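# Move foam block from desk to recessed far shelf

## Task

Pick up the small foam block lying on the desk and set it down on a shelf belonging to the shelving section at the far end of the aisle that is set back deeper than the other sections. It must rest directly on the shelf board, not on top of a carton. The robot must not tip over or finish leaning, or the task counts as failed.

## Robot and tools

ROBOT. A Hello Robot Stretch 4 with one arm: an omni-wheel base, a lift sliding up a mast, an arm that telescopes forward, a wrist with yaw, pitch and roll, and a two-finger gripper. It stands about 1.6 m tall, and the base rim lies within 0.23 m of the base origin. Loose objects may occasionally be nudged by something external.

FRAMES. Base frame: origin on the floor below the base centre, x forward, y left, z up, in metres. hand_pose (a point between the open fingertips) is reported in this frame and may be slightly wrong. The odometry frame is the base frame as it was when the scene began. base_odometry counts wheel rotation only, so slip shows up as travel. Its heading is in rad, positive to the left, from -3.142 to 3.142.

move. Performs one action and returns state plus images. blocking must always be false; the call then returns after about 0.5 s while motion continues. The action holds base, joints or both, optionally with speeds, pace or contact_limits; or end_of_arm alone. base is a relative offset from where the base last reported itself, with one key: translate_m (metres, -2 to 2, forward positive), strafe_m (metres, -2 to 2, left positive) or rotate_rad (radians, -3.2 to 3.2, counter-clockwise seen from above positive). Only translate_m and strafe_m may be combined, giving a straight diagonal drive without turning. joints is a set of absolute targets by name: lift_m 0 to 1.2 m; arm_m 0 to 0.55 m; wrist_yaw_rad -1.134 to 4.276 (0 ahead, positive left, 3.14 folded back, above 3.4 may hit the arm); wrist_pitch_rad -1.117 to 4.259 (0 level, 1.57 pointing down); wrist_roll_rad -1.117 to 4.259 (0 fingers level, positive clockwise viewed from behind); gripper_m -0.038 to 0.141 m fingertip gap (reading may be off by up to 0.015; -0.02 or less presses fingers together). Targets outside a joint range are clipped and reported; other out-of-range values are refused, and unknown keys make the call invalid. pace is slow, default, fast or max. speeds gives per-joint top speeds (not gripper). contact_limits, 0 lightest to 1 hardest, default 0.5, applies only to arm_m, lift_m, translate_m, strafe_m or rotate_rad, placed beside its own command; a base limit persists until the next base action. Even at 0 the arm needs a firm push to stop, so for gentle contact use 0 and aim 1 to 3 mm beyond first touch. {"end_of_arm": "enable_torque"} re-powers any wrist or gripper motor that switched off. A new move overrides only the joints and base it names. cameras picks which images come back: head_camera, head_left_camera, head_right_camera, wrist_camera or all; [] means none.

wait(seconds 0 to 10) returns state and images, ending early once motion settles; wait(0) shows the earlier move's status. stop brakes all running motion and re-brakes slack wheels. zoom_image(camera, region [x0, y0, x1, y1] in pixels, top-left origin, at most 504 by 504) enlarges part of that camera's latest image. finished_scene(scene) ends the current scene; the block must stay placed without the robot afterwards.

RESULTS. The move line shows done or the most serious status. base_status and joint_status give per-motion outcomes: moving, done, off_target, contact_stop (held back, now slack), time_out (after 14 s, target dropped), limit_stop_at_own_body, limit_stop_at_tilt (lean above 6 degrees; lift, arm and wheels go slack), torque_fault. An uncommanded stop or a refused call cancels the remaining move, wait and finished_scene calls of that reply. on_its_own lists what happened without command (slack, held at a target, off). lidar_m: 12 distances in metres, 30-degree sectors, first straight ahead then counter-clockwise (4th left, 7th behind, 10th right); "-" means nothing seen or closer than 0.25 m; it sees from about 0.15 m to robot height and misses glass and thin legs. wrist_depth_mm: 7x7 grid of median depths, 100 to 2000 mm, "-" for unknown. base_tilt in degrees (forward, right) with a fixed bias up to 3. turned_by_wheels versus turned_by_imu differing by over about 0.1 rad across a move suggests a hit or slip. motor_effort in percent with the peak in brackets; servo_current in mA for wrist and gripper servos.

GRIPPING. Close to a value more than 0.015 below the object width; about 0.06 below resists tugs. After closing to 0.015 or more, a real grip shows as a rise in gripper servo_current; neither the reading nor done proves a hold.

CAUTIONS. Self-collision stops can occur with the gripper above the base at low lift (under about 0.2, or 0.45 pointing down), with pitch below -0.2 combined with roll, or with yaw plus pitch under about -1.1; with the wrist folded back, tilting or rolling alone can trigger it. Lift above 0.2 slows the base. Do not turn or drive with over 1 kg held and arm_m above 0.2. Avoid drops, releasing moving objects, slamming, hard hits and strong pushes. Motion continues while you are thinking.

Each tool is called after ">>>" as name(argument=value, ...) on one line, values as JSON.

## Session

>>> move(blocking=false, joints={"lift_m": 0.5})

Scene clock: 0.50 s.
move: moving
base_odometry: x=+0.000 y=+0.000 heading=+0.000
turned_by_wheels: +0.000
turned_by_imu: +0.000
base_tilt: forward=+0.2 right=+1.3
lidar_m: 2.07 2.07 2.44 1.38 1.38 1.68 2.09 2.11 1.60 1.41 1.40 2.40
base_status: not commanded
joint_positions: lift_m=+0.285 arm_m=+0.002 wrist_yaw_rad=+3.068 wrist_pitch_rad=+0.002 wrist_roll_rad=+0.000 gripper_m=+0.056
joint_status: lift_m moving
measured_speeds: translate_m=+0.000 strafe_m=+0.000 rotate_rad=+0.000 lift_m=+0.149 arm_m=+0.000 wrist_yaw_rad=+0.000 wrist_pitch_rad=+0.000 wrist_roll_rad=+0.000
motor_effort: lift_m=+26(27) arm_m=-4(4) wheel_0=+0(0) wheel_1=-1(1) wheel_2=+0(0)
servo_current: wrist_yaw_rad=33(39) wrist_pitch_rad=39(46) wrist_roll_rad=26(33) gripper_m=39(52)
hand_pose: x=-0.1080 y=+0.1084 z=+0.4625 quat_wxyz=(+0.037, -0.001, +0.000, +0.999)
wrist_depth_mm: 135 138 - - - - - / 114 139 - - - - - / 117 140 - - - - - / 137 179 - - - - - / - - - - - - - / 1499 1537 197 1366 190 1618 1661 / 1098 931 1160 152 1118 1078 1160
pictures: head_camera, head_left_camera, head_right_camera, wrist_camera
wrist_camera: T_world_to_cam=[[0.121229, 0.991669, 0.0435412, -0.13728], [0.027947, 0.0404375, -0.998791, 0.513561], [-0.992231, 0.122299, -0.022812, 0.11975], [0, 0, 0, 1]] pos_world=[0.121109, 0.100724, 0.521649]

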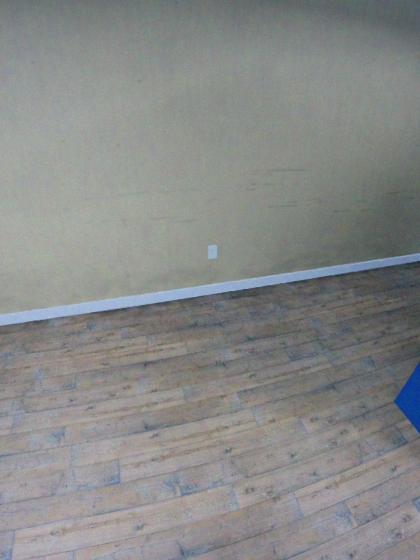

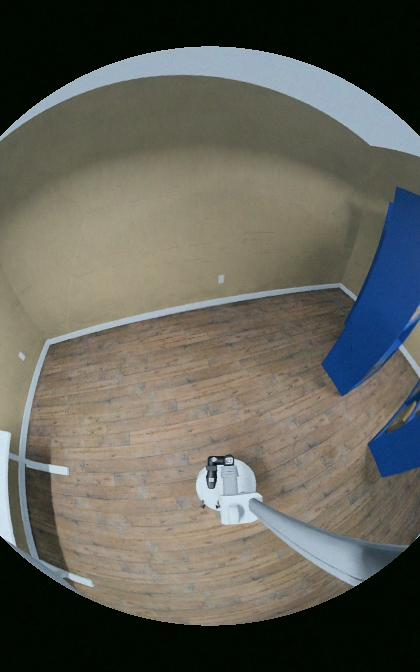

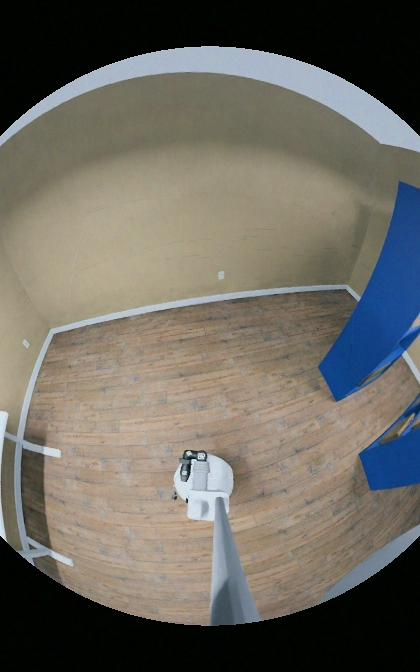

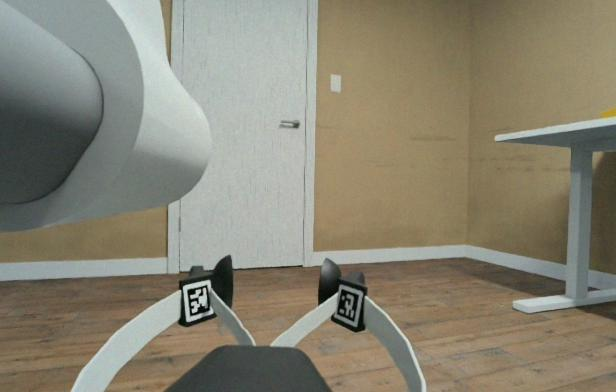

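>>> move(blocking=false, base={"rotate_rad": 1.7}, joints={"lift_m": 0.9, "wrist_yaw_rad": 0, "wrist_pitch_rad": 0.7, "gripper_m": 0.141}, cameras=[])

>>> wait(seconds=6, cameras=["head_camera","wrist_camera","head_left_camera"])

Scene clock: 9.03 s.
earlier move: done
move: moving
base_odometry: x=+0.000 y=+0.000 heading=+0.261
turned_by_wheels: +0.261
turned_by_imu: +0.256
base_tilt: forward=+0.4 right=+1.3
lidar_m: 2.05 2.15 1.45 1.38 1.47 2.19 2.13 2.21 1.40 1.41 1.43 2.15
base_status: rotate_rad moving
joint_positions: lift_m=+0.539 arm_m=+0.002 wrist_yaw_rad=+2.465 wrist_pitch_rad=+0.588 wrist_roll_rad=+0.000 gripper_m=+0.076
joint_status: lift_m moving; wrist_yaw_rad moving; wrist_pitch_rad moving; gripper_m moving
measured_speeds: translate_m=+0.000 strafe_m=+0.000 rotate_rad=+0.990 lift_m=+0.148 arm_m=+0.000 wrist_yaw_rad=-1.813 wrist_pitch_rad=+1.340 wrist_roll_rad=+0.000
motor_effort: lift_m=+27(27) arm_m=-4(4) wheel_0=-7(8) wheel_1=-8(8) wheel_2=-7(8)
servo_current: wrist_yaw_rad=91(150) wrist_pitch_rad=26(85) wrist_roll_rad=20(33) gripper_m=124(124)
hand_pose: x=+0.0409 y=+0.2184 z=+0.5570 quat_wxyz=(+0.318, -0.273, +0.096, +0.903)
wrist_depth_mm: - - - - - - - / - - - - - - - / 1708 1756 1808 1808 1921 1863 1808 / 1336 1336 1366 1366 1397 1430 1430 / 1078 1078 1098 1118 1118 1118 1118 / 904 904 200 931 197 946 946 / 798 741 809 150 788 798 831

Scene clock: 11.13 s.
earlier move: done
base_odometry: x=+0.000 y=+0.000 heading=+1.700
turned_by_wheels: +1.439
turned_by_imu: +1.420
base_tilt: forward=+0.4 right=+1.5
lidar_m: 1.37 1.39 1.85 2.11 2.18 1.52 1.44 1.41 2.27 2.07 2.09 2.39
base_status: done
joint_positions: lift_m=+0.900 arm_m=+0.002 wrist_yaw_rad=+0.004 wrist_pitch_rad=+0.700 wrist_roll_rad=+0.000 gripper_m=+0.141
joint_status: all done
measured_speeds: all 0
motor_effort: lift_m=+24(28) arm_m=-4(4) wheel_0=-4(8) wheel_1=+0(9) wheel_2=-1(9)
servo_current: wrist_yaw_rad=46(150) wrist_pitch_rad=33(85) wrist_roll_rad=26(33) gripper_m=46(124)
hand_pose: x=+0.3941 y=-0.0866 z=+0.8922 quat_wxyz=(+0.939, -0.001, +0.343, +0.002)
wrist_depth_mm: - - - - - - - / - - - - - - - / 1863 1983 1983 - - - - / 1661 1618 1661 1708 1661 1708 1708 / 1336 1397 1397 1397 1430 1464 1464 / 1182 199 1160 1255 202 1281 1281 / 1078 1060 1098 - 1098 1098 1138
wait: 2.10 of 6 s (the move ended)
pictures: head_camera, head_left_camera, wrist_camera
wrist_camera: T_world_to_cam=[[-0.00525001, -0.997925, 0.0641776, -0.164398], [-0.660498, -0.0447259, -0.749494, 0.978103], [0.750809, -0.046324, -0.658893, 0.517536], [0, 0, 0, 1]] pos_world=[0.256602, -0.0963363, 1.08463]

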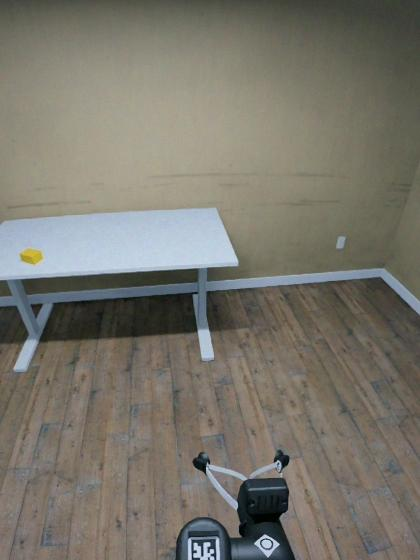

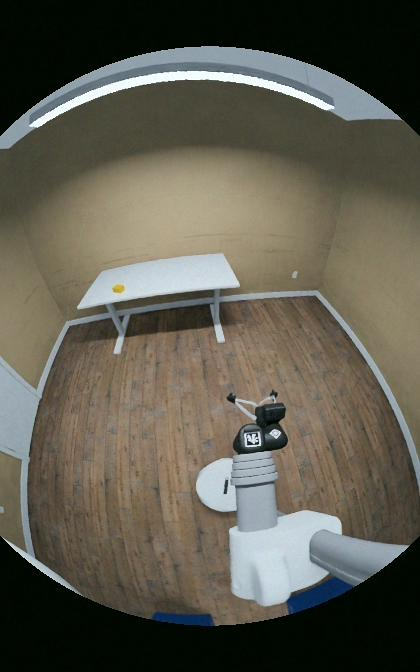

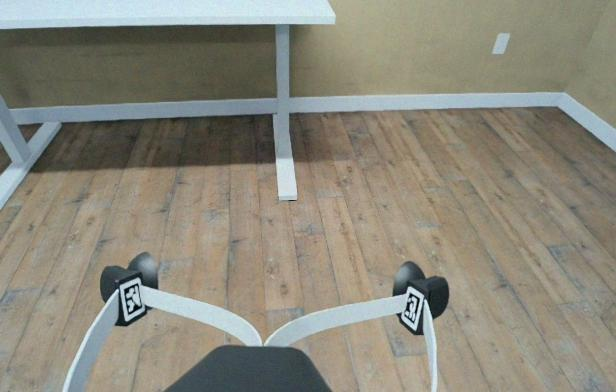

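>>> move(blocking=false, base={"rotate_rad": 0.1}, cameras=[])

>>> wait(seconds=2, cameras=[])

>>> move(blocking=false, base={"translate_m": 0.62, "strafe_m": 0.83}, joints={"arm_m": 0.2}, cameras=[])

>>> wait(seconds=7, cameras=["head_camera","wrist_camera"])

Scene clock: 26.03 s.
move: moving
base_odometry: x=+0.000 y=+0.000 heading=+1.799
turned_by_wheels: +0.100
turned_by_imu: +0.097
base_tilt: forward=+0.3 right=+1.5
lidar_m: 1.37 1.44 2.23 2.12 2.21 1.48 1.43 1.43 2.19 2.07 2.14 2.28
base_status: rotate_rad moving
joint_positions: lift_m=+0.900 arm_m=+0.002 wrist_yaw_rad=+0.003 wrist_pitch_rad=+0.700 wrist_roll_rad=+0.000 gripper_m=+0.141
joint_status: not commanded
measured_speeds: all 0
motor_effort: lift_m=+24(24) arm_m=-4(4) wheel_0=-2(6) wheel_1=-1(6) wheel_2=-1(8)
servo_current: wrist_yaw_rad=39(46) wrist_pitch_rad=33(52) wrist_roll_rad=33(39) gripper_m=46(52)
hand_pose: x=+0.3941 y=-0.0867 z=+0.8922 quat_wxyz=(+0.939, -0.001, +0.343, +0.002)
wrist_depth_mm: - - - - - - - / - - - - - - - / 1921 1983 1983 - - - - / 1618 1618 1618 1661 1708 1708 1808 / 1430 1397 1397 1430 1430 1464 1464 / 1205 196 1138 1255 203 1255 1281 / 1078 1060 1118 - 1118 1118 1160

Scene clock: 26.27 s.
earlier move: done
base_odometry: x=+0.000 y=+0.000 heading=+1.799
turned_by_wheels: +0.000
turned_by_imu: +0.000
base_tilt: forward=+0.5 right=+1.3
lidar_m: 1.37 1.43 2.21 2.09 2.23 1.49 1.41 1.40 2.19 2.07 2.13 2.30
base_status: done
joint_positions: lift_m=+0.900 arm_m=+0.002 wrist_yaw_rad=+0.003 wrist_pitch_rad=+0.700 wrist_roll_rad=+0.000 gripper_m=+0.141
joint_status: not commanded
measured_speeds: all 0
motor_effort: lift_m=+24(24) arm_m=-4(4) wheel_0=-2(6) wheel_1=-2(6) wheel_2=-1(8)
servo_current: wrist_yaw_rad=33(46) wrist_pitch_rad=26(52) wrist_roll_rad=26(39) gripper_m=46(52)
hand_pose: x=+0.3941 y=-0.0867 z=+0.8922 quat_wxyz=(+0.939, -0.001, +0.343, +0.002)
wrist_depth_mm: - - - - - - - / - - - - - - - / 1983 1983 1983 - - - - / 1618 1618 1661 1661 1708 1708 1756 / 1366 1397 1430 1430 1464 1464 1464 / 1205 199 1160 1255 203 1255 1255 / 1098 1078 1118 - 1098 1118 1138
wait: 0.23 of 2 s (the move ended)

Scene clock: 26.77 s.
move: moving
base_odometry: x=-0.030 y=+0.013 heading=+1.799
turned_by_wheels: +0.000
turned_by_imu: +0.000
base_tilt: forward=+0.3 right=+1.4
lidar_m: 1.37 1.43 2.18 2.08 2.20 1.49 1.43 1.44 2.22 2.06 2.15 2.28
base_status: translate_m moving; strafe_m moving
joint_positions: lift_m=+0.900 arm_m=+0.054 wrist_yaw_rad=+0.003 wrist_pitch_rad=+0.700 wrist_roll_rad=+0.000 gripper_m=+0.141
joint_status: arm_m moving
measured_speeds: translate_m=+0.074 strafe_m=+0.100 rotate_rad=+0.006 lift_m=+0.000 arm_m=+0.198 wrist_yaw_rad=+0.000 wrist_pitch_rad=+0.000 wrist_roll_rad=+0.000
motor_effort: lift_m=+24(24) arm_m=+6(10) wheel_0=-7(7) wheel_1=+10(10) wheel_2=-6(8)
servo_current: wrist_yaw_rad=33(39) wrist_pitch_rad=52(52) wrist_roll_rad=26(33) gripper_m=39(52)
hand_pose: x=+0.4462 y=-0.0867 z=+0.8921 quat_wxyz=(+0.939, -0.001, +0.343, +0.001)
wrist_depth_mm: - - - - - - - / - - - - - - - / 1921 1983 - - - - - / 1618 1618 1661 1661 1708 1708 1756 / 1366 1397 1397 1430 1430 1464 1464 / 1205 199 1160 1255 202 1255 1255 / 1078 1078 1118 - 1098 1098 1138

Scene clock: 31.20 s.
earlier move: done
base_odometry: x=-0.949 y=+0.416 heading=+1.799
turned_by_wheels: +0.000
turned_by_imu: +0.002
base_tilt: forward=+0.4 right=+1.3
lidar_m: 0.75 0.80 1.37 1.26 1.35 1.82 2.01 2.31 3.00 2.88 1.10 0.78
base_status: done
joint_positions: lift_m=+0.900 arm_m=+0.200 wrist_yaw_rad=+0.003 wrist_pitch_rad=+0.700 wrist_roll_rad=+0.000 gripper_m=+0.141
joint_status: all done
measured_speeds: all 0
motor_effort: lift_m=+24(24) arm_m=+7(10) wheel_0=-2(9) wheel_1=+0(11) wheel_2=+0(8)
servo_current: wrist_yaw_rad=39(46) wrist_pitch_rad=39(52) wrist_roll_rad=26(39) gripper_m=39(59)
hand_pose: x=+0.5916 y=-0.0867 z=+0.8922 quat_wxyz=(+0.939, -0.001, +0.343, +0.001)
wrist_depth_mm: - - - - - - - / - - - - - - - / - - - 521 - - - / - - - - - - - / 1366 1397 1366 1430 1464 1464 - / 1182 198 1182 1281 202 1255 1255 / 1060 1060 - - 1098 1098 1118
wait: 4.43 of 7 s (the move ended)
wrist_camera: T_world_to_cam=[[-0.0056648, -0.997924, 0.0641495, -0.163142], [-0.660567, -0.0444271, -0.749451, 1.1085], [0.750745, -0.0466205, -0.658945, 0.369382], [0, 0, 0, 1]] pos_world=[0.454002, -0.0963355, 1.08463]

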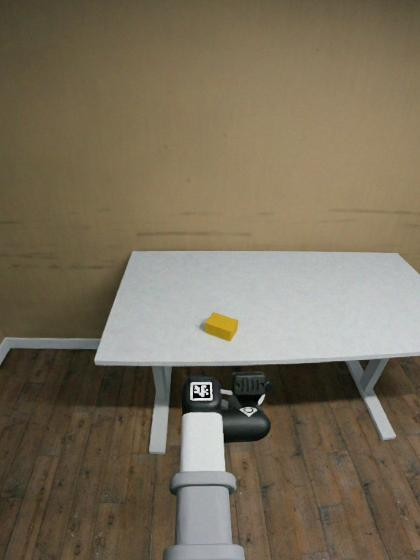

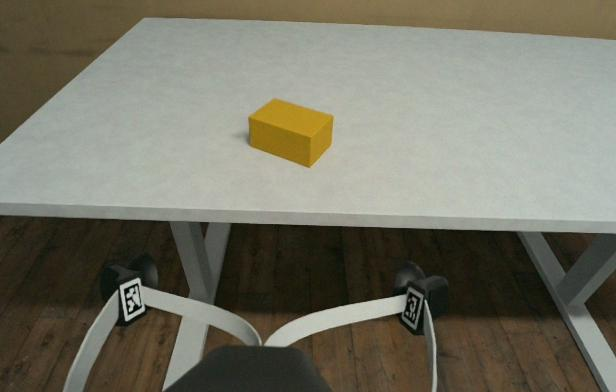

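>>> move(blocking=false, joints={"arm_m": 0.45, "wrist_yaw_rad": -0.51, "wrist_pitch_rad": 1.0, "lift_m": 0.98}, cameras=[])

>>> wait(seconds=4, cameras=["wrist_camera"])

Scene clock: 45.70 s.
move: moving
base_odometry: x=-0.949 y=+0.416 heading=+1.799
turned_by_wheels: +0.000
turned_by_imu: -0.001
base_tilt: forward=+0.3 right=+1.5
lidar_m: 0.74 0.80 1.40 1.26 1.35 1.87 2.02 2.29 3.03 2.88 1.11 0.80
base_status: not commanded
joint_positions: lift_m=+0.939 arm_m=+0.252 wrist_yaw_rad=-0.483 wrist_pitch_rad=+0.999 wrist_roll_rad=+0.000 gripper_m=+0.141
joint_status: lift_m moving; arm_m moving; wrist_yaw_rad moving; wrist_pitch_rad moving
measured_speeds: translate_m=+0.000 strafe_m=+0.000 rotate_rad=+0.000 lift_m=+0.148 arm_m=+0.198 wrist_yaw_rad=-0.643 wrist_pitch_rad=+0.023 wrist_roll_rad=+0.000
motor_effort: lift_m=+24(27) arm_m=+5(9) wheel_0=-2(2) wheel_1=+0(1) wheel_2=+0(0)
servo_current: wrist_yaw_rad=20(91) wrist_pitch_rad=39(65) wrist_roll_rad=26(33) gripper_m=46(52)
hand_pose: x=+0.5208 y=-0.1499 z=+0.8746 quat_wxyz=(+0.852, +0.114, +0.465, -0.210)
wrist_depth_mm: 433 449 - - - 1808 1863 / - - - 1537 1618 1661 1708 / - 1366 1430 1430 1430 1499 1499 / 1229 1281 1281 1308 1308 1336 1336 / 1160 1160 1182 1182 1182 1205 1205 / 1060 190 1060 1118 203 1138 1138 / 1008 991 1008 - 1042 1042 1060

Scene clock: 47.07 s.
earlier move: done
base_odometry: x=-0.949 y=+0.416 heading=+1.799
turned_by_wheels: +0.000
turned_by_imu: +0.000
base_tilt: forward=+0.2 right=+1.4
lidar_m: 0.75 0.81 1.36 1.28 1.33 1.86 2.01 2.27 3.03 2.89 1.12 0.78
base_status: not commanded
joint_positions: lift_m=+0.980 arm_m=+0.450 wrist_yaw_rad=-0.507 wrist_pitch_rad=+0.999 wrist_roll_rad=+0.000 gripper_m=+0.141
joint_status: all done
measured_speeds: all 0
motor_effort: lift_m=+24(27) arm_m=+7(11) wheel_0=-2(2) wheel_1=+0(1) wheel_2=+0(0)
servo_current: wrist_yaw_rad=26(91) wrist_pitch_rad=46(65) wrist_roll_rad=33(33) gripper_m=52(52)
hand_pose: x=+0.7147 y=-0.1521 z=+0.9153 quat_wxyz=(+0.850, +0.120, +0.464, -0.220)
wrist_depth_mm: - - - - - - - / - - - - - - - / - 394 - - - - 1537 / - 379 - - - 1366 1397 / - - - 1229 1255 1281 1281 / - 187 1078 1160 203 1160 1160 / - 1025 1060 - 1060 1060 1078
wait: 1.37 of 4 s (the move ended)
wrist_camera: T_world_to_cam=[[-0.474941, -0.877694, 0.0639048, 0.124641], [-0.765874, 0.376481, -0.521247, 1.13479], [0.433436, -0.296505, -0.85101, 0.653714], [0, 0, 0, 1]] pos_world=[0.64496, -0.124001, 1.13986]

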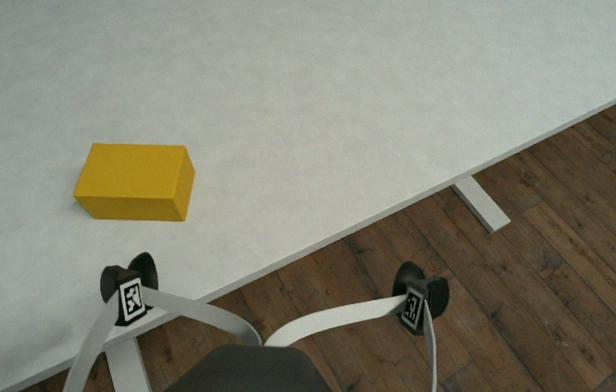

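>>> move(blocking=false, base={"translate_m": 0.13, "strafe_m": 0.062}, joints={"arm_m": 0.522}, pace="slow", cameras=[])

>>> wait(seconds=4, cameras=["wrist_camera"])

>>> move(blocking=false, joints={"lift_m": 0.89}, contact_limits={"lift_m": 0.1}, pace="slow", cameras=[])

>>> wait(seconds=3, cameras=["wrist_camera"])

Scene clock: 58.07 s.
move: moving
base_odometry: x=-0.958 y=+0.427 heading=+1.799
turned_by_wheels: +0.000
turned_by_imu: +0.000
base_tilt: forward=+0.4 right=+1.4
lidar_m: 0.75 0.80 1.37 1.25 1.33 1.86 2.02 2.30 3.04 2.89 1.10 0.78
base_status: translate_m moving; strafe_m moving
joint_positions: lift_m=+0.980 arm_m=+0.463 wrist_yaw_rad=-0.507 wrist_pitch_rad=+0.999 wrist_roll_rad=+0.000 gripper_m=+0.141
joint_status: arm_m moving
measured_speeds: translate_m=+0.050 strafe_m=+0.023 rotate_rad=+0.003 lift_m=+0.000 arm_m=+0.050 wrist_yaw_rad=+0.000 wrist_pitch_rad=+0.000 wrist_roll_rad=+0.000
motor_effort: lift_m=+24(24) arm_m=+9(10) wheel_0=+3(4) wheel_1=+6(6) wheel_2=-7(7)
servo_current: wrist_yaw_rad=33(46) wrist_pitch_rad=39(46) wrist_roll_rad=26(33) gripper_m=46(52)
hand_pose: x=+0.7278 y=-0.1521 z=+0.9153 quat_wxyz=(+0.850, +0.120, +0.464, -0.220)
wrist_depth_mm: - - - - - - - / - - - - - - - / - - - - - - 1537 / - 364 404 - - 1366 1430 / - 384 - - 1229 1255 1281 / - 187 172 1138 203 1160 1182 / - 1025 1042 - 1078 1078 1098

Scene clock: 60.20 s.
earlier move: done
base_odometry: x=-1.038 y=+0.529 heading=+1.799
turned_by_wheels: +0.000
turned_by_imu: +0.000
base_tilt: forward=+0.3 right=+1.3
lidar_m: 0.60 0.64 1.34 1.20 1.29 1.78 2.12 2.21 3.10 2.94 0.91 0.68
base_status: done
joint_positions: lift_m=+0.980 arm_m=+0.522 wrist_yaw_rad=-0.507 wrist_pitch_rad=+0.999 wrist_roll_rad=+0.000 gripper_m=+0.141
joint_status: all done
measured_speeds: all 0
motor_effort: lift_m=+24(24) arm_m=+7(10) wheel_0=+3(5) wheel_1=+3(7) wheel_2=-1(7)
servo_current: wrist_yaw_rad=39(52) wrist_pitch_rad=26(59) wrist_roll_rad=20(39) gripper_m=39(52)
hand_pose: x=+0.7867 y=-0.1521 z=+0.9153 quat_wxyz=(+0.850, +0.120, +0.464, -0.220)
wrist_depth_mm: - - - - - - - / - - - - - - - / - - - - - - - / - - - - - - - / - - - - - - - / - 187 312 315 195 - - / - - - - - - 1078
wait: 2.13 of 4 s (the move ended)
wrist_camera: T_world_to_cam=[[-0.474941, -0.877694, 0.0639048, 0.158837], [-0.765874, 0.376481, -0.521247, 1.18993], [0.433436, -0.296505, -0.85101, 0.622507], [0, 0, 0, 1]] pos_world=[0.71696, -0.124001, 1.13986]

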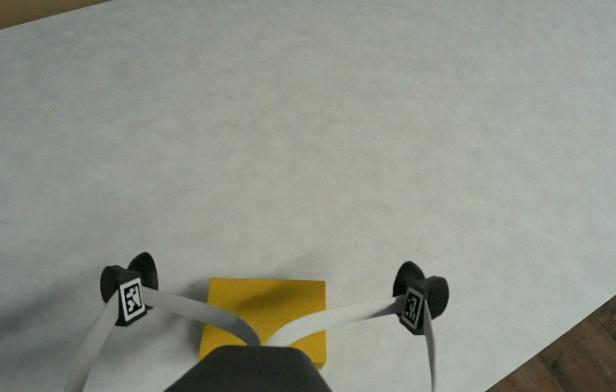

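Scene clock: 60.70 s.
move: moving
base_odometry: x=-1.038 y=+0.529 heading=+1.799
turned_by_wheels: +0.000
turned_by_imu: +0.000
base_tilt: forward=+0.4 right=+1.4
lidar_m: 0.61 0.68 1.30 1.21 1.28 1.79 2.15 2.21 3.05 2.93 0.92 0.66
base_status: not commanded
joint_positions: lift_m=+0.954 arm_m=+0.522 wrist_yaw_rad=-0.507 wrist_pitch_rad=+0.999 wrist_roll_rad=+0.000 gripper_m=+0.141
joint_status: lift_m moving
measured_speeds: translate_m=+0.000 strafe_m=+0.000 rotate_rad=+0.000 lift_m=-0.099 arm_m=+0.000 wrist_yaw_rad=+0.000 wrist_pitch_rad=+0.000 wrist_roll_rad=+0.000
motor_effort: lift_m=+13(22) arm_m=+7(7) wheel_0=+3(3) wheel_1=+3(3) wheel_2=-1(1)
servo_current: wrist_yaw_rad=39(46) wrist_pitch_rad=39(52) wrist_roll_rad=26(39) gripper_m=46(52)
contact_limits: lift_m 0.1
hand_pose: x=+0.7867 y=-0.1521 z=+0.8900 quat_wxyz=(+0.850, +0.120, +0.464, -0.220)
wrist_depth_mm: - - - - - - - / - - - - - - - / - - - - - - - / - - - - - - - / - - - - - - - / - 187 290 291 195 - - / - - 272 - - - 1060

Scene clock: 61.83 s.
earlier move: done
base_odometry: x=-1.038 y=+0.529 heading=+1.799
turned_by_wheels: +0.000
turned_by_imu: +0.000
base_tilt: forward=+0.4 right=+1.3
lidar_m: 0.62 0.66 1.33 1.20 1.30 1.82 2.14 2.20 3.06 2.93 0.90 0.65
base_status: not commanded
joint_positions: lift_m=+0.890 arm_m=+0.522 wrist_yaw_rad=-0.507 wrist_pitch_rad=+0.999 wrist_roll_rad=+0.000 gripper_m=+0.141
joint_status: all done
measured_speeds: all 0
motor_effort: lift_m=+14(22) arm_m=+7(7) wheel_0=+3(3) wheel_1=+3(3) wheel_2=-1(2)
servo_current: wrist_yaw_rad=26(52) wrist_pitch_rad=26(52) wrist_roll_rad=26(39) gripper_m=46(52)
contact_limits: lift_m 0.1
hand_pose: x=+0.7867 y=-0.1521 z=+0.8261 quat_wxyz=(+0.850, +0.120, +0.464, -0.220)
wrist_depth_mm: - - - - - - - / - - - - - - - / - - - - - - - / - - - - - - - / - - 243 242 - - - / - 189 224 227 195 - - / - - - - - - -
wait: 1.13 of 3 s (the move ended)
wrist_camera: T_world_to_cam=[[-0.474941, -0.877694, 0.0639048, 0.164537], [-0.765874, 0.376481, -0.521247, 1.14344], [0.433436, -0.296505, -0.85101, 0.546597], [0, 0, 0, 1]] pos_world=[0.71696, -0.124001, 1.05066]

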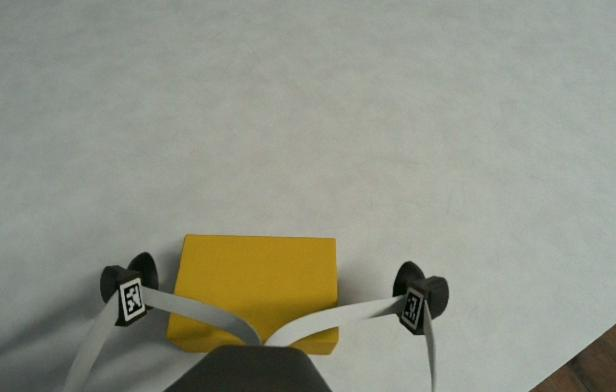

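>>> move(blocking=false, base={"translate_m": 0.007, "strafe_m": 0.013}, pace="slow", cameras=[])

>>> wait(seconds=2, cameras=[])

>>> move(blocking=false, joints={"lift_m": 0.857}, contact_limits={"lift_m": 0.05}, speeds={"lift_m": 0.05}, cameras=[])

>>> wait(seconds=3, cameras=["wrist_camera"])

Scene clock: 73.57 s.
move: moving
base_odometry: x=-1.049 y=+0.532 heading=+1.799
turned_by_wheels: +0.000
turned_by_imu: -0.001
base_tilt: forward=+0.3 right=+1.4
lidar_m: 0.63 0.64 1.31 1.21 1.28 1.77 2.15 2.25 3.09 2.96 0.92 0.66
base_status: translate_m moving; strafe_m moving
joint_positions: lift_m=+0.890 arm_m=+0.522 wrist_yaw_rad=-0.507 wrist_pitch_rad=+0.999 wrist_roll_rad=+0.000 gripper_m=+0.141
joint_status: not commanded
measured_speeds: translate_m=+0.012 strafe_m=+0.024 rotate_rad=+0.001 lift_m=+0.000 arm_m=+0.000 wrist_yaw_rad=+0.000 wrist_pitch_rad=+0.000 wrist_roll_rad=+0.000
motor_effort: lift_m=+14(14) arm_m=+7(7) wheel_0=-4(7) wheel_1=+3(6) wheel_2=-2(4)
servo_current: wrist_yaw_rad=33(46) wrist_pitch_rad=33(52) wrist_roll_rad=33(33) gripper_m=39(52)
contact_limits: lift_m 0.1
hand_pose: x=+0.7867 y=-0.1521 z=+0.8261 quat_wxyz=(+0.850, +0.120, +0.464, -0.220)
wrist_depth_mm: - - - - - - - / - - - - - - - / - - - - - - - / - - - - - - - / - - 243 243 - - - / - 187 225 229 195 - - / - - - 216 - - -

Scene clock: 74.13 s.
earlier move: done
base_odometry: x=-1.053 y=+0.533 heading=+1.799
turned_by_wheels: +0.000
turned_by_imu: +0.000
base_tilt: forward=+0.4 right=+1.5
lidar_m: 0.60 0.66 1.31 1.19 1.27 1.78 2.14 2.21 3.13 2.96 0.91 0.64
base_status: done
joint_positions: lift_m=+0.890 arm_m=+0.522 wrist_yaw_rad=-0.507 wrist_pitch_rad=+0.999 wrist_roll_rad=+0.000 gripper_m=+0.141
joint_status: not commanded
measured_speeds: all 0
motor_effort: lift_m=+14(14) arm_m=+7(7) wheel_0=-2(7) wheel_1=+2(6) wheel_2=-3(4)
servo_current: wrist_yaw_rad=39(46) wrist_pitch_rad=39(52) wrist_roll_rad=33(33) gripper_m=39(52)
contact_limits: lift_m 0.1
hand_pose: x=+0.7867 y=-0.1521 z=+0.8261 quat_wxyz=(+0.850, +0.120, +0.464, -0.220)
wrist_depth_mm: - - - - - - - / - - - - - - - / - - - - - - - / - - - - - - - / - - 243 244 - - - / - 188 222 229 198 - - / - - - 217 - - -
wait: 0.57 of 2 s (the move ended)

Scene clock: 74.63 s.
move: moving
base_odometry: x=-1.053 y=+0.533 heading=+1.799
turned_by_wheels: +0.000
turned_by_imu: +0.000
base_tilt: forward=+0.4 right=+1.4
lidar_m: 0.62 0.65 1.32 1.19 1.26 1.78 2.16 2.26 3.11 2.96 0.89 0.64
base_status: not commanded
joint_positions: lift_m=+0.869 arm_m=+0.522 wrist_yaw_rad=-0.507 wrist_pitch_rad=+0.999 wrist_roll_rad=+0.000 gripper_m=+0.141
joint_status: lift_m moving
measured_speeds: translate_m=+0.000 strafe_m=+0.000 rotate_rad=+0.000 lift_m=-0.050 arm_m=+0.000 wrist_yaw_rad=+0.000 wrist_pitch_rad=+0.000 wrist_roll_rad=+0.000
motor_effort: lift_m=+13(14) arm_m=+7(7) wheel_0=-2(2) wheel_1=+1(2) wheel_2=-3(3)
servo_current: wrist_yaw_rad=26(46) wrist_pitch_rad=39(52) wrist_roll_rad=26(33) gripper_m=39(52)
contact_limits: lift_m 0.05
hand_pose: x=+0.7867 y=-0.1521 z=+0.8047 quat_wxyz=(+0.850, +0.120, +0.464, -0.220)
wrist_depth_mm: - - - - - - - / - - - - - - - / - - - - - - - / - - - - - - - / - - 221 224 - - - / - 188 205 206 197 - - / - - - 136 - - -

Scene clock: 75.23 s.
earlier move: done
base_odometry: x=-1.053 y=+0.533 heading=+1.799
turned_by_wheels: +0.000
turned_by_imu: +0.000
base_tilt: forward=+0.4 right=+1.5
lidar_m: 0.61 0.63 1.32 1.20 1.27 1.75 2.15 2.24 3.07 2.96 0.90 0.66
base_status: not commanded
joint_positions: lift_m=+0.857 arm_m=+0.522 wrist_yaw_rad=-0.507 wrist_pitch_rad=+0.999 wrist_roll_rad=+0.000 gripper_m=+0.141
joint_status: all done
measured_speeds: all 0
motor_effort: lift_m=+14(16) arm_m=+7(7) wheel_0=-2(2) wheel_1=+2(2) wheel_2=-3(3)
servo_current: wrist_yaw_rad=39(46) wrist_pitch_rad=46(52) wrist_roll_rad=33(33) gripper_m=46(52)
contact_limits: lift_m 0.05
hand_pose: x=+0.7867 y=-0.1521 z=+0.7931 quat_wxyz=(+0.850, +0.120, +0.464, -0.220)
wrist_depth_mm: - - - - - - - / - - - - - - - / - - - - - - - / - - - - - - - / - - 208 211 - - - / - 187 192 194 195 - - / - - - 136 - - -
wait: 0.60 of 3 s (the move ended)
wrist_camera: T_world_to_cam=[[-0.474941, -0.877694, 0.0639048, 0.166646], [-0.765874, 0.376481, -0.521247, 1.12624], [0.433436, -0.296505, -0.85101, 0.518514], [0, 0, 0, 1]] pos_world=[0.71696, -0.124001, 1.01766]

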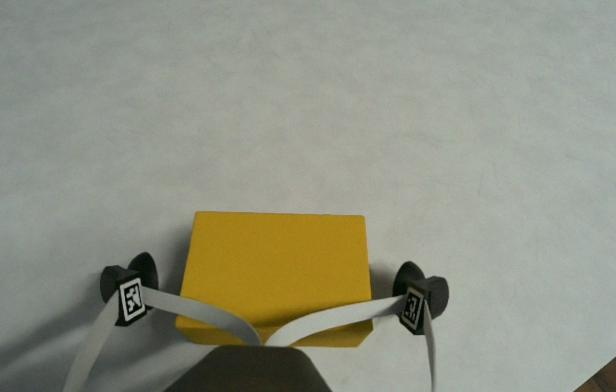

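>>> move(blocking=false, joints={"gripper_m": 0.04}, cameras=[])

>>> wait(seconds=3, cameras=["wrist_camera"])

>>> move(blocking=false, joints={"lift_m": 0.98}, cameras=[])

>>> wait(seconds=2.5, cameras=["wrist_camera"])

Scene clock: 82.47 s.
move: moving
base_odometry: x=-1.053 y=+0.533 heading=+1.799
turned_by_wheels: +0.000
turned_by_imu: -0.001
base_tilt: forward=+0.4 right=+1.4
lidar_m: 0.62 0.65 1.32 1.20 1.28 1.76 2.16 2.23 3.10 2.95 0.93 0.66
base_status: not commanded
joint_positions: lift_m=+0.857 arm_m=+0.522 wrist_yaw_rad=-0.507 wrist_pitch_rad=+0.999 wrist_roll_rad=+0.000 gripper_m=+0.129
joint_status: gripper_m moving
measured_speeds: all 0
motor_effort: lift_m=+14(15) arm_m=+7(7) wheel_0=-2(2) wheel_1=+2(2) wheel_2=-3(3)
servo_current: wrist_yaw_rad=33(46) wrist_pitch_rad=39(59) wrist_roll_rad=33(33) gripper_m=98(98)
contact_limits: lift_m 0.05
hand_pose: x=+0.7867 y=-0.1521 z=+0.7931 quat_wxyz=(+0.850, +0.120, +0.464, -0.220)
wrist_depth_mm: - - - - - - - / - - - - - - - / - - - - - - - / - - - - - - - / - - 207 210 - - - / - 187 193 193 195 - - / - - - - - - -

Scene clock: 83.93 s.
earlier move: done
base_odometry: x=-1.053 y=+0.533 heading=+1.799
turned_by_wheels: +0.000
turned_by_imu: +0.000
base_tilt: forward=+0.3 right=+1.3
lidar_m: 0.62 0.64 1.32 1.21 1.26 1.77 2.16 2.23 3.11 2.92 0.91 0.66
base_status: not commanded
joint_positions: lift_m=+0.857 arm_m=+0.522 wrist_yaw_rad=-0.507 wrist_pitch_rad=+0.999 wrist_roll_rad=+0.000 gripper_m=+0.041
joint_status: all done
measured_speeds: all 0
motor_effort: lift_m=+14(15) arm_m=+7(7) wheel_0=-2(2) wheel_1=+2(2) wheel_2=-3(3)
servo_current: wrist_yaw_rad=39(46) wrist_pitch_rad=39(59) wrist_roll_rad=26(33) gripper_m=124(293)
contact_limits: lift_m 0.05
hand_pose: x=+0.7867 y=-0.1521 z=+0.7931 quat_wxyz=(+0.850, +0.120, +0.464, -0.220)
wrist_depth_mm: - - - - - - - / - - - - - - - / - - - - - - - / - - - - - - - / - - 191 193 - - - / - 175 177 178 182 - - / - - - 145 - - -
wait: 1.47 of 3 s (the move ended)
wrist_camera: T_world_to_cam=[[-0.474941, -0.877694, 0.0639048, 0.166646], [-0.765874, 0.376481, -0.521247, 1.12624], [0.433436, -0.296505, -0.85101, 0.518514], [0, 0, 0, 1]] pos_world=[0.71696, -0.124001, 1.01766]

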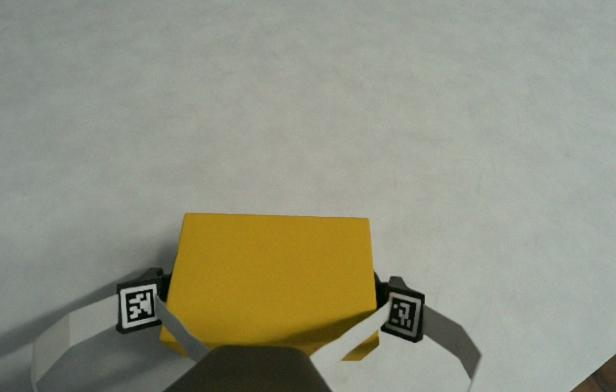

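Scene clock: 84.43 s.
move: moving
base_odometry: x=-1.053 y=+0.533 heading=+1.799
turned_by_wheels: +0.000
turned_by_imu: +0.000
base_tilt: forward=+0.4 right=+1.3
lidar_m: 0.61 0.66 1.29 1.18 1.27 1.75 2.17 2.23 3.10 2.95 0.90 0.67
base_status: not commanded
joint_positions: lift_m=+0.896 arm_m=+0.522 wrist_yaw_rad=-0.507 wrist_pitch_rad=+0.999 wrist_roll_rad=+0.000 gripper_m=+0.041
joint_status: lift_m moving
measured_speeds: translate_m=+0.000 strafe_m=+0.000 rotate_rad=+0.000 lift_m=+0.149 arm_m=+0.000 wrist_yaw_rad=+0.000 wrist_pitch_rad=+0.000 wrist_roll_rad=+0.000
motor_effort: lift_m=+28(28) arm_m=+7(7) wheel_0=-2(2) wheel_1=+1(2) wheel_2=-3(3)
servo_current: wrist_yaw_rad=39(39) wrist_pitch_rad=52(52) wrist_roll_rad=33(39) gripper_m=130(137)
hand_pose: x=+0.7867 y=-0.1521 z=+0.8315 quat_wxyz=(+0.850, +0.120, +0.464, -0.220)
wrist_depth_mm: - - - - - - - / - - - - - - - / - - - - - - - / - - - - - - - / - - 191 193 - - - / - 175 177 178 182 - - / - - - 145 - - -

Scene clock: 85.50 s.
earlier move: done
base_odometry: x=-1.053 y=+0.533 heading=+1.799
turned_by_wheels: +0.000
turned_by_imu: +0.000
base_tilt: forward=+0.2 right=+1.4
lidar_m: 0.61 0.66 1.32 1.18 1.27 1.75 2.15 2.24 3.09 2.94 0.94 0.66
base_status: not commanded
joint_positions: lift_m=+0.980 arm_m=+0.522 wrist_yaw_rad=-0.507 wrist_pitch_rad=+0.999 wrist_roll_rad=+0.000 gripper_m=+0.041
joint_status: all done
measured_speeds: all 0
motor_effort: lift_m=+24(28) arm_m=+7(7) wheel_0=-2(2) wheel_1=+1(2) wheel_2=-3(3)
servo_current: wrist_yaw_rad=33(46) wrist_pitch_rad=39(52) wrist_roll_rad=26(39) gripper_m=130(137)
hand_pose: x=+0.7867 y=-0.1521 z=+0.9153 quat_wxyz=(+0.850, +0.120, +0.464, -0.220)
wrist_depth_mm: - - - - - - - / - - - - - - - / - - - - - - - / - - - - - - - / - - 190 193 - - - / - 175 177 178 182 - - / - - - 145 - - 1078
wait: 1.07 of 2.5 s (the move ended)
wrist_camera: T_world_to_cam=[[-0.474915, -0.877711, 0.0638694, 0.158856], [-0.76595, 0.376524, -0.521105, 1.18983], [0.433331, -0.296401, -0.851099, 0.622698], [0, 0, 0, 1]] pos_world=[0.71696, -0.124001, 1.13986]

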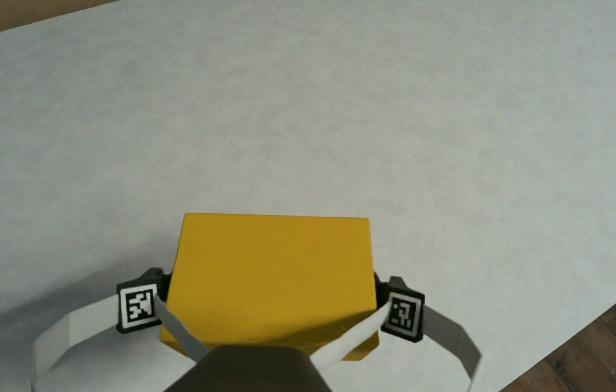

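>>> move(blocking=false, base={"translate_m": -0.5}, joints={"arm_m": 0.0, "wrist_yaw_rad": 0.0}, cameras=[])

>>> wait(seconds=5, cameras=[])

>>> move(blocking=false, base={"rotate_rad": -3.14}, cameras=[])

>>> wait(seconds=7, cameras=["head_camera", "head_left_camera"])

Scene clock: 94.70 s.
move: moving
base_odometry: x=-1.045 y=+0.501 heading=+1.799
turned_by_wheels: +0.000
turned_by_imu: -0.001
base_tilt: forward=+0.4 right=+1.5
lidar_m: 0.64 0.71 1.30 1.19 1.27 1.77 2.12 2.21 3.09 2.94 0.98 0.68
base_status: translate_m moving
joint_positions: lift_m=+0.980 arm_m=+0.470 wrist_yaw_rad=-0.027 wrist_pitch_rad=+0.999 wrist_roll_rad=+0.000 gripper_m=+0.041
joint_status: arm_m moving; wrist_yaw_rad moving
joint sent to its limit — arm_m, lower limit.
measured_speeds: translate_m=-0.124 strafe_m=+0.001 rotate_rad=+0.003 lift_m=+0.000 arm_m=-0.198 wrist_yaw_rad=+0.642 wrist_pitch_rad=+0.000 wrist_roll_rad=+0.000
motor_effort: lift_m=+24(24) arm_m=-7(9) wheel_0=-7(7) wheel_1=-5(6) wheel_2=+8(9)
servo_current: wrist_yaw_rad=52(143) wrist_pitch_rad=33(46) wrist_roll_rad=26(33) gripper_m=124(130)
hand_pose: x=+0.7943 y=-0.0916 z=+0.9153 quat_wxyz=(+0.878, +0.007, +0.479, -0.012)
wrist_depth_mm: - - - - - - - / - - - - - - - / - - - - - - - / - - - - - - - / - - 191 193 - - - / - 175 177 178 182 - - / - - - 145 - - -

Scene clock: 97.37 s.
earlier move: done
base_odometry: x=-0.940 y=+0.046 heading=+1.799
turned_by_wheels: +0.000
turned_by_imu: +0.000
base_tilt: forward=+0.4 right=+1.4
lidar_m: 1.11 1.79 1.24 1.21 1.26 1.73 1.66 1.71 2.30 2.96 1.63 1.14
base_status: done
joint_positions: lift_m=+0.980 arm_m=+0.002 wrist_yaw_rad=-0.003 wrist_pitch_rad=+0.999 wrist_roll_rad=+0.000 gripper_m=+0.041
joint_status: all done
joint sent to its limit — arm_m, lower limit.
measured_speeds: all 0
motor_effort: lift_m=+23(24) arm_m=-6(10) wheel_0=-2(7) wheel_1=-2(6) wheel_2=+0(10)
servo_current: wrist_yaw_rad=26(143) wrist_pitch_rad=46(59) wrist_roll_rad=33(39) gripper_m=130(137)
hand_pose: x=+0.3291 y=-0.0879 z=+0.9153 quat_wxyz=(+0.878, +0.001, +0.479, -0.001)
wrist_depth_mm: 1808 1808 1808 1808 1808 1863 1863 / 1618 1661 1618 1661 1661 1708 1756 / 1430 1464 1464 1499 1499 1499 1537 / 1308 1308 1336 1366 1366 1366 1397 / 1205 1229 191 193 1205 1255 1281 / 1098 175 177 178 182 1160 1182 / 1025 1025 169 144 1060 1042 1098
wait: 2.67 of 5 s (the move ended)

Scene clock: 97.87 s.
move: moving
base_odometry: x=-0.940 y=+0.046 heading=+1.582
turned_by_wheels: -0.217
turned_by_imu: -0.214
base_tilt: forward=+0.3 right=+1.4
lidar_m: 1.12 1.13 1.43 1.22 1.21 1.46 2.65 1.67 2.03 2.97 2.97 1.28
base_status: rotate_rad moving
joint_positions: lift_m=+0.980 arm_m=+0.002 wrist_yaw_rad=-0.003 wrist_pitch_rad=+0.999 wrist_roll_rad=+0.000 gripper_m=+0.041
joint_status: not commanded
measured_speeds: translate_m=-0.001 strafe_m=-0.002 rotate_rad=-0.827 lift_m=+0.000 arm_m=+0.000 wrist_yaw_rad=+0.000 wrist_pitch_rad=+0.000 wrist_roll_rad=+0.000
motor_effort: lift_m=+23(23) arm_m=-6(6) wheel_0=+6(7) wheel_1=+7(7) wheel_2=+7(7)
servo_current: wrist_yaw_rad=33(46) wrist_pitch_rad=33(46) wrist_roll_rad=33(33) gripper_m=124(137)
hand_pose: x=+0.3291 y=-0.0879 z=+0.9153 quat_wxyz=(+0.878, +0.001, +0.479, -0.001)
wrist_depth_mm: - 1756 1808 1863 1863 1863 1983 / 1618 1618 1618 1661 1708 1708 1756 / 1430 1430 1499 1499 1537 1499 1537 / 1308 1308 1336 1366 1366 1397 1397 / 1205 1229 191 193 1229 1255 1255 / 1118 175 177 178 182 1182 1160 / 1025 1042 168 145 1060 1042 1098

Scene clock: 100.53 s.
earlier move: done
base_odometry: x=-0.940 y=+0.046 heading=-1.341
turned_by_wheels: -2.923
turned_by_imu: -2.886
base_tilt: forward=+0.3 right=+1.4
lidar_m: 1.66 1.72 3.12 2.97 1.60 1.19 1.12 1.78 1.26 1.20 1.28 1.78
base_status: done
joint_positions: lift_m=+0.980 arm_m=+0.002 wrist_yaw_rad=-0.003 wrist_pitch_rad=+0.999 wrist_roll_rad=+0.000 gripper_m=+0.041
joint_status: not commanded
measured_speeds: all 0
motor_effort: lift_m=+24(24) arm_m=-6(7) wheel_0=+3(7) wheel_1=+3(8) wheel_2=+0(7)
servo_current: wrist_yaw_rad=33(46) wrist_pitch_rad=46(59) wrist_roll_rad=26(33) gripper_m=137(137)
hand_pose: x=+0.3291 y=-0.0879 z=+0.9153 quat_wxyz=(+0.878, +0.001, +0.479, -0.001)
wrist_depth_mm: 1808 1863 - 1921 1921 1921 - / 1618 1618 1618 1661 1708 1708 1661 / 1464 1464 1464 1537 1499 1576 1537 / 1308 1336 1336 1366 1366 1397 1397 / 1205 1205 191 193 1229 1255 1281 / 1118 175 177 178 182 1160 1182 / 1025 1025 168 144 1060 1042 1078
wait: 2.67 of 7 s (the move ended)

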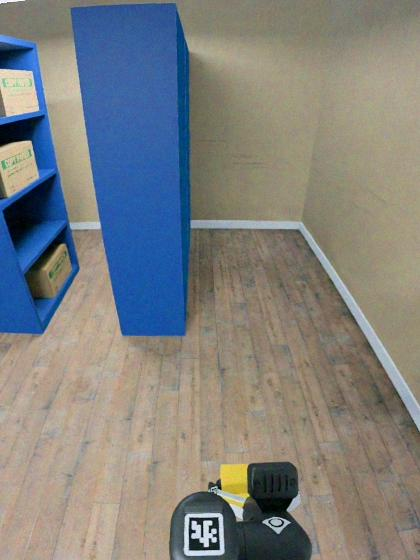

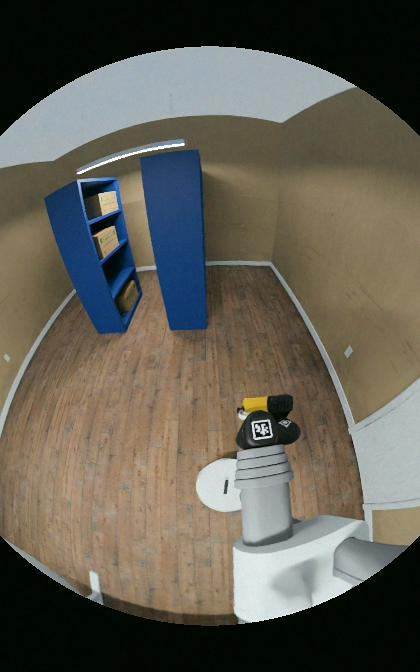

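>>> move(blocking=false, base={"rotate_rad": 0.053}, cameras=[])

>>> wait(seconds=2, cameras=[])

>>> move(blocking=false, base={"strafe_m": 0.8, "translate_m": 0.4}, cameras=[])

>>> wait(seconds=6, cameras=["head_camera"])

Scene clock: 112.87 s.
move: moving
base_odometry: x=-0.940 y=+0.046 heading=-1.288
turned_by_wheels: +0.053
turned_by_imu: +0.051
base_tilt: forward=+0.3 right=+1.3
lidar_m: 1.66 1.76 3.05 2.98 1.56 1.18 1.12 1.70 1.24 1.20 1.30 1.89
base_status: rotate_rad moving
joint_positions: lift_m=+0.980 arm_m=+0.002 wrist_yaw_rad=-0.003 wrist_pitch_rad=+0.999 wrist_roll_rad=+0.000 gripper_m=+0.041
joint_status: not commanded
measured_speeds: all 0
motor_effort: lift_m=+23(23) arm_m=-6(7) wheel_0=-1(6) wheel_1=-4(5) wheel_2=+1(6)
servo_current: wrist_yaw_rad=33(39) wrist_pitch_rad=33(46) wrist_roll_rad=33(33) gripper_m=130(130)
hand_pose: x=+0.3291 y=-0.0879 z=+0.9153 quat_wxyz=(+0.878, +0.001, +0.479, -0.001)
wrist_depth_mm: 1708 1863 - 1863 1921 1983 1863 / 1661 1661 1661 1708 1708 1756 1708 / 1464 1464 1499 1499 1499 1537 1537 / 1336 1308 1336 1366 1366 1397 1397 / 1205 1229 191 193 1229 1255 1255 / 1118 175 177 179 182 1182 1138 / 1025 1042 168 145 1060 1042 1098

Scene clock: 113.00 s.
earlier move: done
base_odometry: x=-0.940 y=+0.046 heading=-1.288
turned_by_wheels: +0.000
turned_by_imu: +0.000
base_tilt: forward=+0.3 right=+1.4
lidar_m: 1.67 1.76 3.07 2.96 1.57 1.16 1.13 1.67 1.25 1.21 1.30 1.86
base_status: done
joint_positions: lift_m=+0.980 arm_m=+0.002 wrist_yaw_rad=-0.003 wrist_pitch_rad=+0.999 wrist_roll_rad=+0.000 gripper_m=+0.041
joint_status: not commanded
measured_speeds: all 0
motor_effort: lift_m=+23(23) arm_m=-6(7) wheel_0=-1(6) wheel_1=-2(5) wheel_2=+0(6)
servo_current: wrist_yaw_rad=33(39) wrist_pitch_rad=46(52) wrist_roll_rad=26(33) gripper_m=124(130)
hand_pose: x=+0.3291 y=-0.0879 z=+0.9153 quat_wxyz=(+0.878, +0.001, +0.479, -0.001)
wrist_depth_mm: 1756 1863 - 1921 1921 1983 1863 / 1618 1618 1661 1661 1756 1756 1708 / 1430 1464 1499 1464 1499 1537 1537 / 1281 1308 1336 1366 1397 1366 1397 / 1205 1229 191 193 1255 1255 1281 / 1118 176 177 178 182 1182 1160 / 1025 1042 168 144 1060 1042 1078
wait: 0.13 of 2 s (the move ended)

Scene clock: 113.50 s.
move: moving
base_odometry: x=-0.908 y=+0.040 heading=-1.288
turned_by_wheels: +0.000
turned_by_imu: +0.000
base_tilt: forward=+0.5 right=+1.3
lidar_m: 1.64 2.01 3.06 2.96 1.54 1.18 1.14 1.73 1.27 1.22 1.35 1.92
base_status: translate_m moving; strafe_m moving
joint_positions: lift_m=+0.980 arm_m=+0.002 wrist_yaw_rad=-0.003 wrist_pitch_rad=+0.999 wrist_roll_rad=+0.000 gripper_m=+0.041
joint_status: not commanded
measured_speeds: translate_m=+0.057 strafe_m=+0.112 rotate_rad=-0.005 lift_m=+0.000 arm_m=+0.000 wrist_yaw_rad=+0.000 wrist_pitch_rad=+0.000 wrist_roll_rad=+0.000
motor_effort: lift_m=+23(24) arm_m=-6(7) wheel_0=-8(8) wheel_1=+8(9) wheel_2=-5(7)
servo_current: wrist_yaw_rad=33(46) wrist_pitch_rad=46(52) wrist_roll_rad=26(33) gripper_m=130(130)
hand_pose: x=+0.3291 y=-0.0879 z=+0.9153 quat_wxyz=(+0.878, +0.001, +0.479, -0.001)
wrist_depth_mm: 1756 1863 - 1921 1921 1983 1863 / 1618 1661 1708 1661 1661 1756 1708 / 1464 1464 1499 1499 1537 1537 1537 / 1308 1308 1366 1366 1366 1397 1397 / 1205 1229 191 193 1229 1255 1281 / 1098 175 177 178 181 1182 1160 / 1025 1042 168 145 1060 1042 1078

Scene clock: 117.47 s.
earlier move: done
base_odometry: x=-0.060 y=-0.116 heading=-1.288
turned_by_wheels: +0.000
turned_by_imu: +0.002
base_tilt: forward=+0.2 right=+1.4
lidar_m: 1.33 1.38 2.21 2.16 2.30 1.52 1.47 1.55 2.05 2.00 2.17 1.34
base_status: done
joint_positions: lift_m=+0.980 arm_m=+0.002 wrist_yaw_rad=-0.003 wrist_pitch_rad=+0.999 wrist_roll_rad=+0.000 gripper_m=+0.041
joint_status: not commanded
measured_speeds: all 0
motor_effort: lift_m=+23(24) arm_m=-6(7) wheel_0=-3(9) wheel_1=+0(10) wheel_2=-2(7)
servo_current: wrist_yaw_rad=33(52) wrist_pitch_rad=33(52) wrist_roll_rad=26(33) gripper_m=130(137)
hand_pose: x=+0.3291 y=-0.0879 z=+0.9153 quat_wxyz=(+0.878, +0.001, +0.479, -0.001)
wrist_depth_mm: 1808 - 1808 1921 1281 - 1921 / 1618 - 1661 1661 - 1661 1756 / 1430 1464 1464 1499 1499 1499 1576 / 1308 1308 1366 1336 1366 1366 1397 / 1205 1205 191 193 1229 1255 1281 / 1098 176 177 178 182 1160 1160 / 1025 1025 168 144 1060 1042 1098
wait: 3.97 of 6 s (the move ended)

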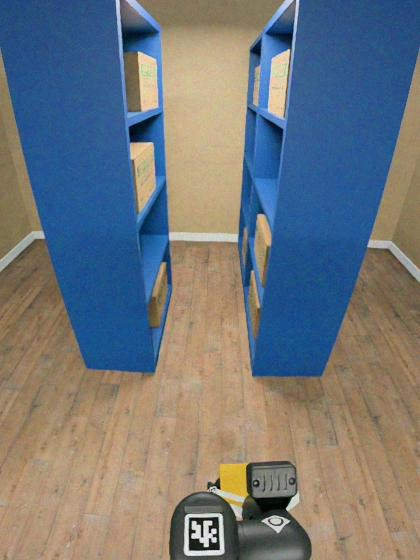

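>>> move(blocking=false, base={"rotate_rad": -0.05}, cameras=[])

>>> wait(seconds=2, cameras=[])

>>> move(blocking=false, base={"strafe_m": 0.047, "translate_m": 0.85}, cameras=[])

>>> wait(seconds=6, cameras=["head_camera","head_left_camera"])

Scene clock: 135.93 s.
move: moving
base_odometry: x=-0.060 y=-0.115 heading=-1.338
turned_by_wheels: -0.049
turned_by_imu: -0.049
base_tilt: forward=+0.4 right=+1.6
lidar_m: 1.32 1.36 2.23 2.15 2.27 1.53 1.47 1.53 2.11 2.03 2.12 1.34
base_status: rotate_rad moving
joint_positions: lift_m=+0.980 arm_m=+0.002 wrist_yaw_rad=-0.003 wrist_pitch_rad=+0.999 wrist_roll_rad=+0.000 gripper_m=+0.041
joint_status: not commanded
measured_speeds: all 0
motor_effort: lift_m=+23(24) arm_m=-6(6) wheel_0=+4(4) wheel_1=+2(4) wheel_2=+2(5)
servo_current: wrist_yaw_rad=46(46) wrist_pitch_rad=39(46) wrist_roll_rad=26(33) gripper_m=124(137)
hand_pose: x=+0.3291 y=-0.0879 z=+0.9153 quat_wxyz=(+0.878, +0.001, +0.479, -0.001)
wrist_depth_mm: - - 1863 1921 - 1921 1983 / 1618 - 1661 1661 - 1708 1756 / 1464 1464 1499 1464 1499 1537 1537 / 1281 1336 1336 1366 1366 1366 1397 / 1205 1229 191 193 1229 1255 1281 / 1098 176 177 178 182 1160 1182 / 1025 1025 168 144 1060 1042 1078

Scene clock: 136.07 s.
earlier move: done
base_odometry: x=-0.060 y=-0.115 heading=-1.338
turned_by_wheels: +0.000
turned_by_imu: +0.000
base_tilt: forward=+0.2 right=+1.4
lidar_m: 1.33 1.35 2.24 2.16 2.27 1.56 1.44 1.54 2.11 2.00 2.14 1.34
base_status: done
joint_positions: lift_m=+0.980 arm_m=+0.002 wrist_yaw_rad=-0.003 wrist_pitch_rad=+0.999 wrist_roll_rad=+0.000 gripper_m=+0.041
joint_status: not commanded
measured_speeds: all 0
motor_effort: lift_m=+23(24) arm_m=-6(6) wheel_0=+4(4) wheel_1=+3(4) wheel_2=+2(5)
servo_current: wrist_yaw_rad=52(52) wrist_pitch_rad=52(52) wrist_roll_rad=26(33) gripper_m=137(137)
hand_pose: x=+0.3291 y=-0.0879 z=+0.9153 quat_wxyz=(+0.878, +0.001, +0.479, -0.001)
wrist_depth_mm: - - 1863 1863 - 1921 - / 1618 - 1661 1708 - 1708 1756 / 1499 1464 1499 1499 1499 1537 1576 / 1308 1308 1336 1366 1366 1366 1397 / 1205 1229 191 193 1255 1255 1281 / 1118 175 177 178 182 1160 1160 / 1025 1025 168 144 1078 1025 1118
wait: 0.13 of 2 s (the move ended)

Scene clock: 136.57 s.
move: moving
base_odometry: x=-0.051 y=-0.147 heading=-1.338
turned_by_wheels: +0.000
turned_by_imu: +0.000
base_tilt: forward=+0.3 right=+1.4
lidar_m: 1.30 1.30 2.23 2.13 2.26 1.57 1.50 1.55 2.13 2.04 2.11 1.32
base_status: translate_m moving; strafe_m moving
joint_positions: lift_m=+0.980 arm_m=+0.002 wrist_yaw_rad=-0.003 wrist_pitch_rad=+0.999 wrist_roll_rad=+0.000 gripper_m=+0.041
joint_status: not commanded
measured_speeds: translate_m=+0.125 strafe_m=+0.008 rotate_rad=-0.004 lift_m=+0.000 arm_m=+0.000 wrist_yaw_rad=+0.000 wrist_pitch_rad=+0.000 wrist_roll_rad=+0.000
motor_effort: lift_m=+23(24) arm_m=-6(6) wheel_0=+6(7) wheel_1=+5(8) wheel_2=-9(9)
servo_current: wrist_yaw_rad=33(52) wrist_pitch_rad=26(52) wrist_roll_rad=33(33) gripper_m=117(137)
hand_pose: x=+0.3291 y=-0.0879 z=+0.9153 quat_wxyz=(+0.878, +0.001, +0.479, -0.001)
wrist_depth_mm: - - 1808 1863 - 1921 1983 / 1537 - 1661 1708 - 1708 1756 / 1464 1464 1464 1537 1499 1537 1576 / 1308 1336 1336 1366 1366 1397 1430 / 1205 1205 191 193 1229 1255 1255 / 1118 176 177 178 182 1160 1160 / 1025 1025 168 144 1060 1042 1118

Scene clock: 140.40 s.
earlier move: done
base_odometry: x=+0.182 y=-0.932 heading=-1.337
turned_by_wheels: +0.000
turned_by_imu: -0.001
base_tilt: forward=+0.4 right=+1.4
lidar_m: 1.15 0.52 0.68 2.10 2.20 3.04 3.17 2.47 2.19 2.09 0.66 0.54
base_status: done
joint_positions: lift_m=+0.980 arm_m=+0.002 wrist_yaw_rad=-0.003 wrist_pitch_rad=+0.999 wrist_roll_rad=+0.000 gripper_m=+0.041
joint_status: not commanded
measured_speeds: all 0
motor_effort: lift_m=+23(24) arm_m=-6(6) wheel_0=+1(7) wheel_1=+1(8) wheel_2=+2(10)
servo_current: wrist_yaw_rad=33(52) wrist_pitch_rad=52(59) wrist_roll_rad=26(33) gripper_m=130(143)
hand_pose: x=+0.3291 y=-0.0879 z=+0.9153 quat_wxyz=(+0.878, +0.001, +0.479, -0.001)
wrist_depth_mm: - - 1863 1863 946 569 310 / - 1182 1661 1661 809 580 307 / - 1060 1464 1499 831 647 342 / - 1138 1336 1336 1042 - - / - - 191 193 199 - - / 151 174 177 178 182 - 1138 / 1042 1060 168 144 1060 1042 1078
wait: 3.83 of 6 s (the move ended)

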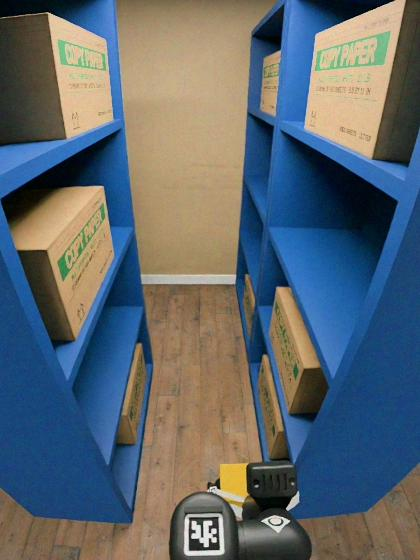

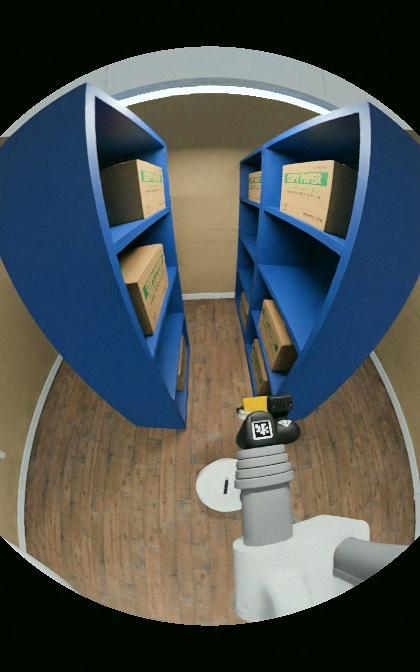

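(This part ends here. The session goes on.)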